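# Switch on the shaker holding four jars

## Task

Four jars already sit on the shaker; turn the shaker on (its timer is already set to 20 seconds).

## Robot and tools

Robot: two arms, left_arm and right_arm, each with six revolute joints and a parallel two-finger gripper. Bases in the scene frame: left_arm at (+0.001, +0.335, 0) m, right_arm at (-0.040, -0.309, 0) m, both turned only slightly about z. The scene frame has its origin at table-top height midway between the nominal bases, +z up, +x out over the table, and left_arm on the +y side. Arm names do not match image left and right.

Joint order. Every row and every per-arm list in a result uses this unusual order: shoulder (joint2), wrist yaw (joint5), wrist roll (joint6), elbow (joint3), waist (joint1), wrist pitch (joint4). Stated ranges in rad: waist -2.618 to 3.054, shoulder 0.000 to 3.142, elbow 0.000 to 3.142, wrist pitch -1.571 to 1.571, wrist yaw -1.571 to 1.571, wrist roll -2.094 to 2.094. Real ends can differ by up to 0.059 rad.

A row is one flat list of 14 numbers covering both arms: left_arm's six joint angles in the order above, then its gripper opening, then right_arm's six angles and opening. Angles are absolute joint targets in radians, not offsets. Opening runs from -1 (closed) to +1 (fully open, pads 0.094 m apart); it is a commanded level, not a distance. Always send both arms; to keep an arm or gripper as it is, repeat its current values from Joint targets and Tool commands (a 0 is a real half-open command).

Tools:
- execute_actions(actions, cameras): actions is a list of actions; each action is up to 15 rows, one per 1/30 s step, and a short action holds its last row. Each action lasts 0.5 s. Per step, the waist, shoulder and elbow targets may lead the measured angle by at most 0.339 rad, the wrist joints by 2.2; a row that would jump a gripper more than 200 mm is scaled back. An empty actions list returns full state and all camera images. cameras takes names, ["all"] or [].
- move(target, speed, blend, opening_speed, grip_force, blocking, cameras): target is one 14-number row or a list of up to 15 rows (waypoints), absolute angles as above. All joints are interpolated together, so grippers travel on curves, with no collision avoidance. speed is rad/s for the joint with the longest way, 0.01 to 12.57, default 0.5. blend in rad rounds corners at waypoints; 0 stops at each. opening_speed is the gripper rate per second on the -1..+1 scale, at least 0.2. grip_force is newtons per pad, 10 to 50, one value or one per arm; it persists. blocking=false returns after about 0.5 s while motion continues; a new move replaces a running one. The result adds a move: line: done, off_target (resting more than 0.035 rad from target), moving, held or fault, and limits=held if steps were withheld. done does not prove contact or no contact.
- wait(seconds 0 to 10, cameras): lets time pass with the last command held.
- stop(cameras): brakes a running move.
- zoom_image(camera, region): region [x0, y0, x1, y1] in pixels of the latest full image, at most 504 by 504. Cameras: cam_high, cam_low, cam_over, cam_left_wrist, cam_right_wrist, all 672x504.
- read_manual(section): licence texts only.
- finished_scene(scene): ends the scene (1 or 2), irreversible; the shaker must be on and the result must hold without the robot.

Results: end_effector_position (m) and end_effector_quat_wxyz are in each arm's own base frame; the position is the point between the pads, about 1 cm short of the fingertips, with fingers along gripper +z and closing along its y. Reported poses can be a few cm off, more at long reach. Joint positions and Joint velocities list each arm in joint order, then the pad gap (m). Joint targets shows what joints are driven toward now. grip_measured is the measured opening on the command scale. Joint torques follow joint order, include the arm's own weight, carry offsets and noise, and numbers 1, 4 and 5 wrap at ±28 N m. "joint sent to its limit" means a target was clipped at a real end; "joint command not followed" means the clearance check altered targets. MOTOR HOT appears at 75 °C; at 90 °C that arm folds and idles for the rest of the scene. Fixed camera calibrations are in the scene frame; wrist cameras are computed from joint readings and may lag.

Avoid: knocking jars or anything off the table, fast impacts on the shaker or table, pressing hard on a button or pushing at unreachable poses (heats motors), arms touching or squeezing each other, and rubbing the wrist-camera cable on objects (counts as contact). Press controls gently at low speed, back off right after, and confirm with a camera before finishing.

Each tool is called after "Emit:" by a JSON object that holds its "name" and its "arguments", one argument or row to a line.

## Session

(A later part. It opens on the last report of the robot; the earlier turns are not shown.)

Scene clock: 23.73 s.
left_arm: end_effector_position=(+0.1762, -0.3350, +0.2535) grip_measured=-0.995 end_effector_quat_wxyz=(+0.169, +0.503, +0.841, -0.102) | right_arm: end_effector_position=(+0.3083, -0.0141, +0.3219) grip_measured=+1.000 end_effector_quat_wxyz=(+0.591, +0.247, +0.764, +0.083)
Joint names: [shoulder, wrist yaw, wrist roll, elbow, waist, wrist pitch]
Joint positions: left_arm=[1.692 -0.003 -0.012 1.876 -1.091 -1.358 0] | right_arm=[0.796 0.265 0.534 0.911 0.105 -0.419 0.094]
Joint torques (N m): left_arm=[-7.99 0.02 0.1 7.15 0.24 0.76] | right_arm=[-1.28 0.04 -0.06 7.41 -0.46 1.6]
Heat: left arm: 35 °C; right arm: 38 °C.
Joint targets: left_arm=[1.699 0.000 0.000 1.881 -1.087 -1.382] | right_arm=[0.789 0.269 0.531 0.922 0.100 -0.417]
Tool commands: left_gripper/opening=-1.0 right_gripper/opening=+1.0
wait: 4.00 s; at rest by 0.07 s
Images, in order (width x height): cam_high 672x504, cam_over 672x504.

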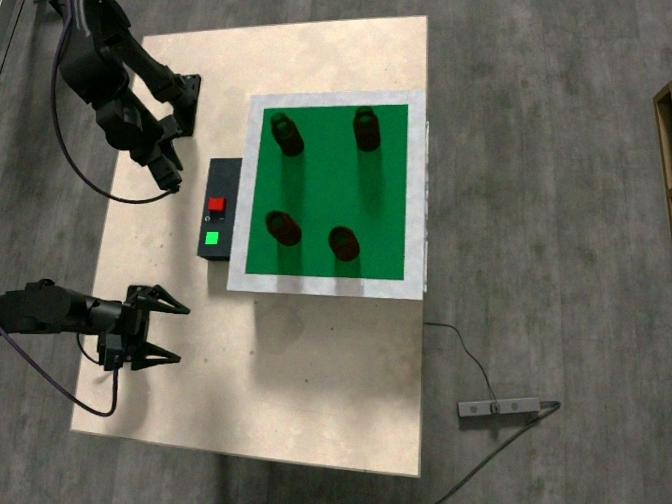

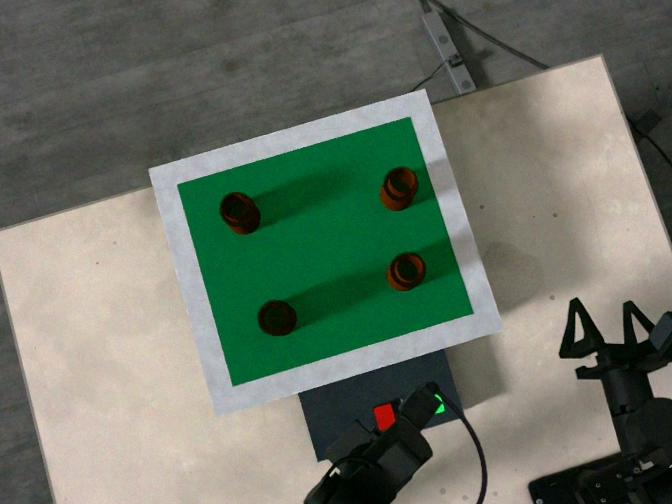

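Emit:
{"name": "wait", "arguments": {
  "seconds": 7,
  "cameras": ["cam_over"]
}}

Emit:
{"name": "wait", "arguments": {
  "seconds": 7,
  "cameras": ["cam_over","cam_high","cam_low"]
}}

Scene clock: 30.83 s.
left_arm: end_effector_position=(+0.1762, -0.3350, +0.2535) grip_measured=-0.995 end_effector_quat_wxyz=(+0.169, +0.503, +0.841, -0.102) | right_arm: end_effector_position=(+0.3083, -0.0141, +0.3219) grip_measured=+1.000 end_effector_quat_wxyz=(+0.591, +0.247, +0.764, +0.083)
Joint names: [shoulder, wrist yaw, wrist roll, elbow, waist, wrist pitch]
Joint positions: left_arm=[1.692 -0.003 -0.012 1.876 -1.091 -1.358 0] | right_arm=[0.796 0.265 0.534 0.911 0.105 -0.419 0.094]
Joint torques (N m): left_arm=[-7.98 0.02 0.12 7.16 0.28 0.77] | right_arm=[-1.29 0.03 -0.05 7.43 -0.46 1.61]
Heat: left arm: 35 °C; right arm: 39 °C.
Joint targets: left_arm=[1.699 0.000 0.000 1.881 -1.087 -1.382] | right_arm=[0.789 0.269 0.531 0.922 0.100 -0.417]
Tool commands: left_gripper/opening=-1.0 right_gripper/opening=+1.0
wait: 7.00 s; at rest by 0.07 s
Images, in order (width x height): cam_over 672x504.

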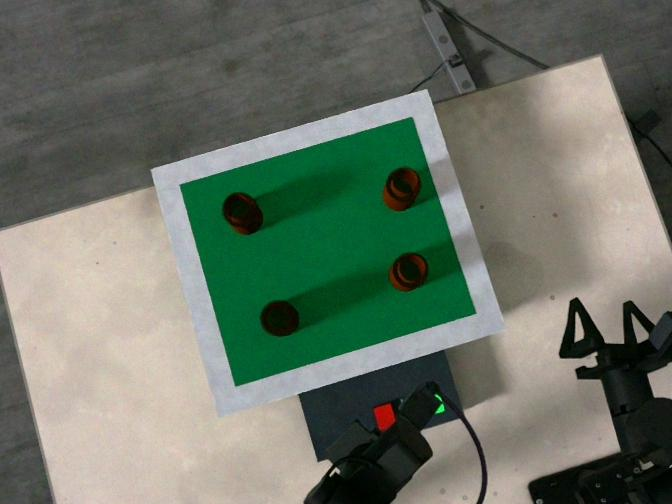

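Scene clock: 37.83 s.
left_arm: end_effector_position=(+0.1762, -0.3350, +0.2535) grip_measured=-0.995 end_effector_quat_wxyz=(+0.169, +0.503, +0.841, -0.102) | right_arm: end_effector_position=(+0.3083, -0.0141, +0.3219) grip_measured=+1.000 end_effector_quat_wxyz=(+0.591, +0.247, +0.764, +0.083)
Joint names: [shoulder, wrist yaw, wrist roll, elbow, waist, wrist pitch]
Joint positions: left_arm=[1.692 -0.003 -0.012 1.876 -1.091 -1.358 0] | right_arm=[0.796 0.265 0.534 0.911 0.105 -0.419 0.094]
Joint torques (N m): left_arm=[-7.99 0.03 0.11 7.13 0.27 0.77] | right_arm=[-1.25 0.09 -0.04 7.56 -0.49 1.58]
Heat: left arm: 36 °C; right arm: 39 °C.
Joint targets: left_arm=[1.699 0.000 0.000 1.881 -1.087 -1.382] | right_arm=[0.789 0.269 0.531 0.922 0.100 -0.417]
Tool commands: left_gripper/opening=-1.0 right_gripper/opening=+1.0
wait: 7.00 s; at rest by 0.17 s
Images, in order (width x height): cam_high 672x504, cam_low 672x504, cam_over 672x504.

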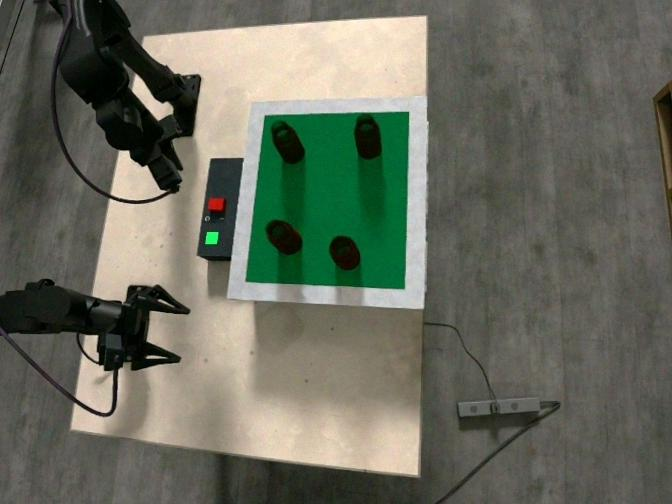

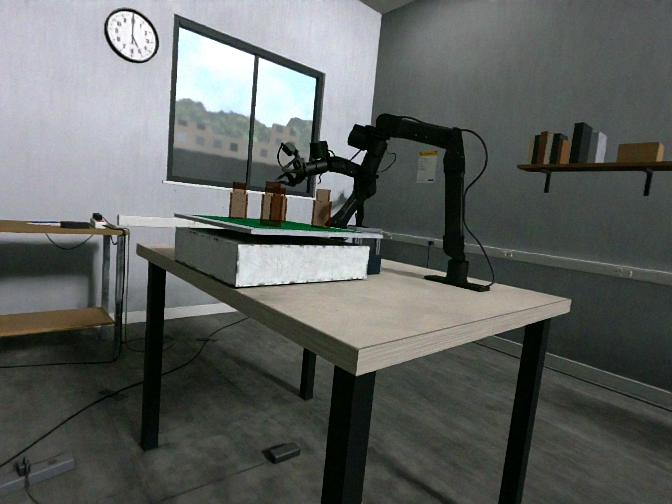

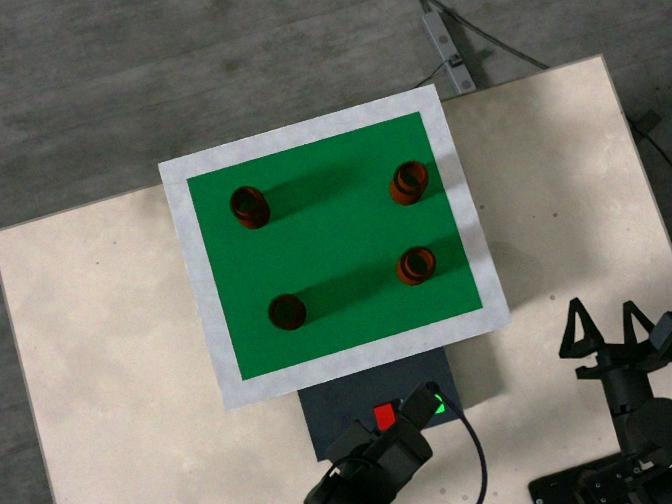

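Emit:
{"name": "wait", "arguments": {
  "seconds": 2,
  "cameras": ["cam_over","cam_high"]
}}

Scene clock: 39.87 s.
left_arm: end_effector_position=(+0.1762, -0.3350, +0.2535) grip_measured=-0.995 end_effector_quat_wxyz=(+0.169, +0.503, +0.841, -0.102) | right_arm: end_effector_position=(+0.3083, -0.0141, +0.3219) grip_measured=+1.000 end_effector_quat_wxyz=(+0.591, +0.247, +0.764, +0.083)
Joint names: [shoulder, wrist yaw, wrist roll, elbow, waist, wrist pitch]
Joint positions: left_arm=[1.692 -0.003 -0.012 1.876 -1.091 -1.358 0] | right_arm=[0.796 0.265 0.534 0.911 0.105 -0.419 0.094]
Joint torques (N m): left_arm=[-7.98 0.02 0.11 7.17 0.28 0.76] | right_arm=[-1.24 0.1 -0.03 7.49 -0.38 1.62]
Heat: left arm: 36 °C; right arm: 39 °C.
Joint targets: left_arm=[1.699 0.000 0.000 1.881 -1.087 -1.382] | right_arm=[0.789 0.269 0.531 0.922 0.100 -0.417]
Tool commands: left_gripper/opening=-1.0 right_gripper/opening=+1.0
wait: 2.00 s; at rest by 0.13 s
Images, in order (width x height): cam_high 672x504, cam_over 672x504.

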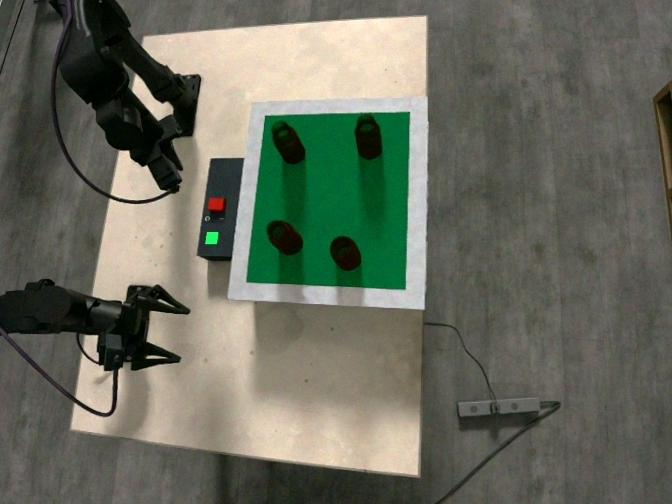

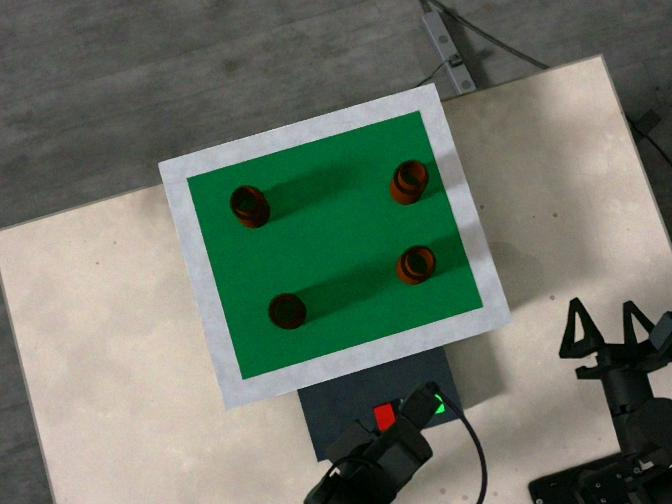

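Emit:
{"name": "wait", "arguments": {
  "seconds": 3,
  "cameras": ["cam_over","cam_high"]
}}

Scene clock: 42.93 s.
left_arm: end_effector_position=(+0.1762, -0.3350, +0.2535) grip_measured=-0.995 end_effector_quat_wxyz=(+0.169, +0.503, +0.841, -0.102) | right_arm: end_effector_position=(+0.3083, -0.0141, +0.3219) grip_measured=+1.000 end_effector_quat_wxyz=(+0.591, +0.247, +0.764, +0.083)
Joint names: [shoulder, wrist yaw, wrist roll, elbow, waist, wrist pitch]
Joint positions: left_arm=[1.692 -0.003 -0.012 1.876 -1.091 -1.358 0] | right_arm=[0.796 0.265 0.534 0.911 0.105 -0.419 0.094]
Joint torques (N m): left_arm=[-7.99 0.02 0.1 7.16 0.27 0.76] | right_arm=[-1.21 0.07 -0.07 7.42 -0.46 1.6]
Heat: left arm: 36 °C; right arm: 39 °C.
Joint targets: left_arm=[1.699 0.000 0.000 1.881 -1.087 -1.382] | right_arm=[0.789 0.269 0.531 0.922 0.100 -0.417]
Tool commands: left_gripper/opening=-1.0 right_gripper/opening=+1.0
wait: 3.00 s; at rest by 0.10 s
Images, in order (width x height): cam_high 672x504, cam_over 672x504.

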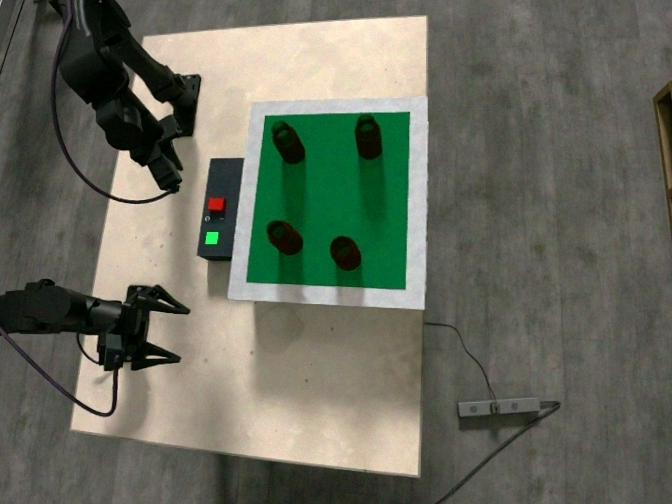

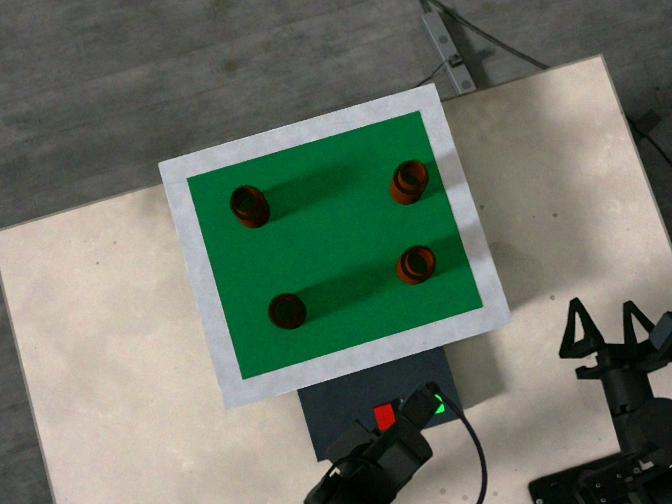

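Shaker has stopped at the end of its run; all four jars stand.

Emit:
{"name": "finished_scene", "arguments": {
  "scene": 1
}}

The scene is finished: the task was done.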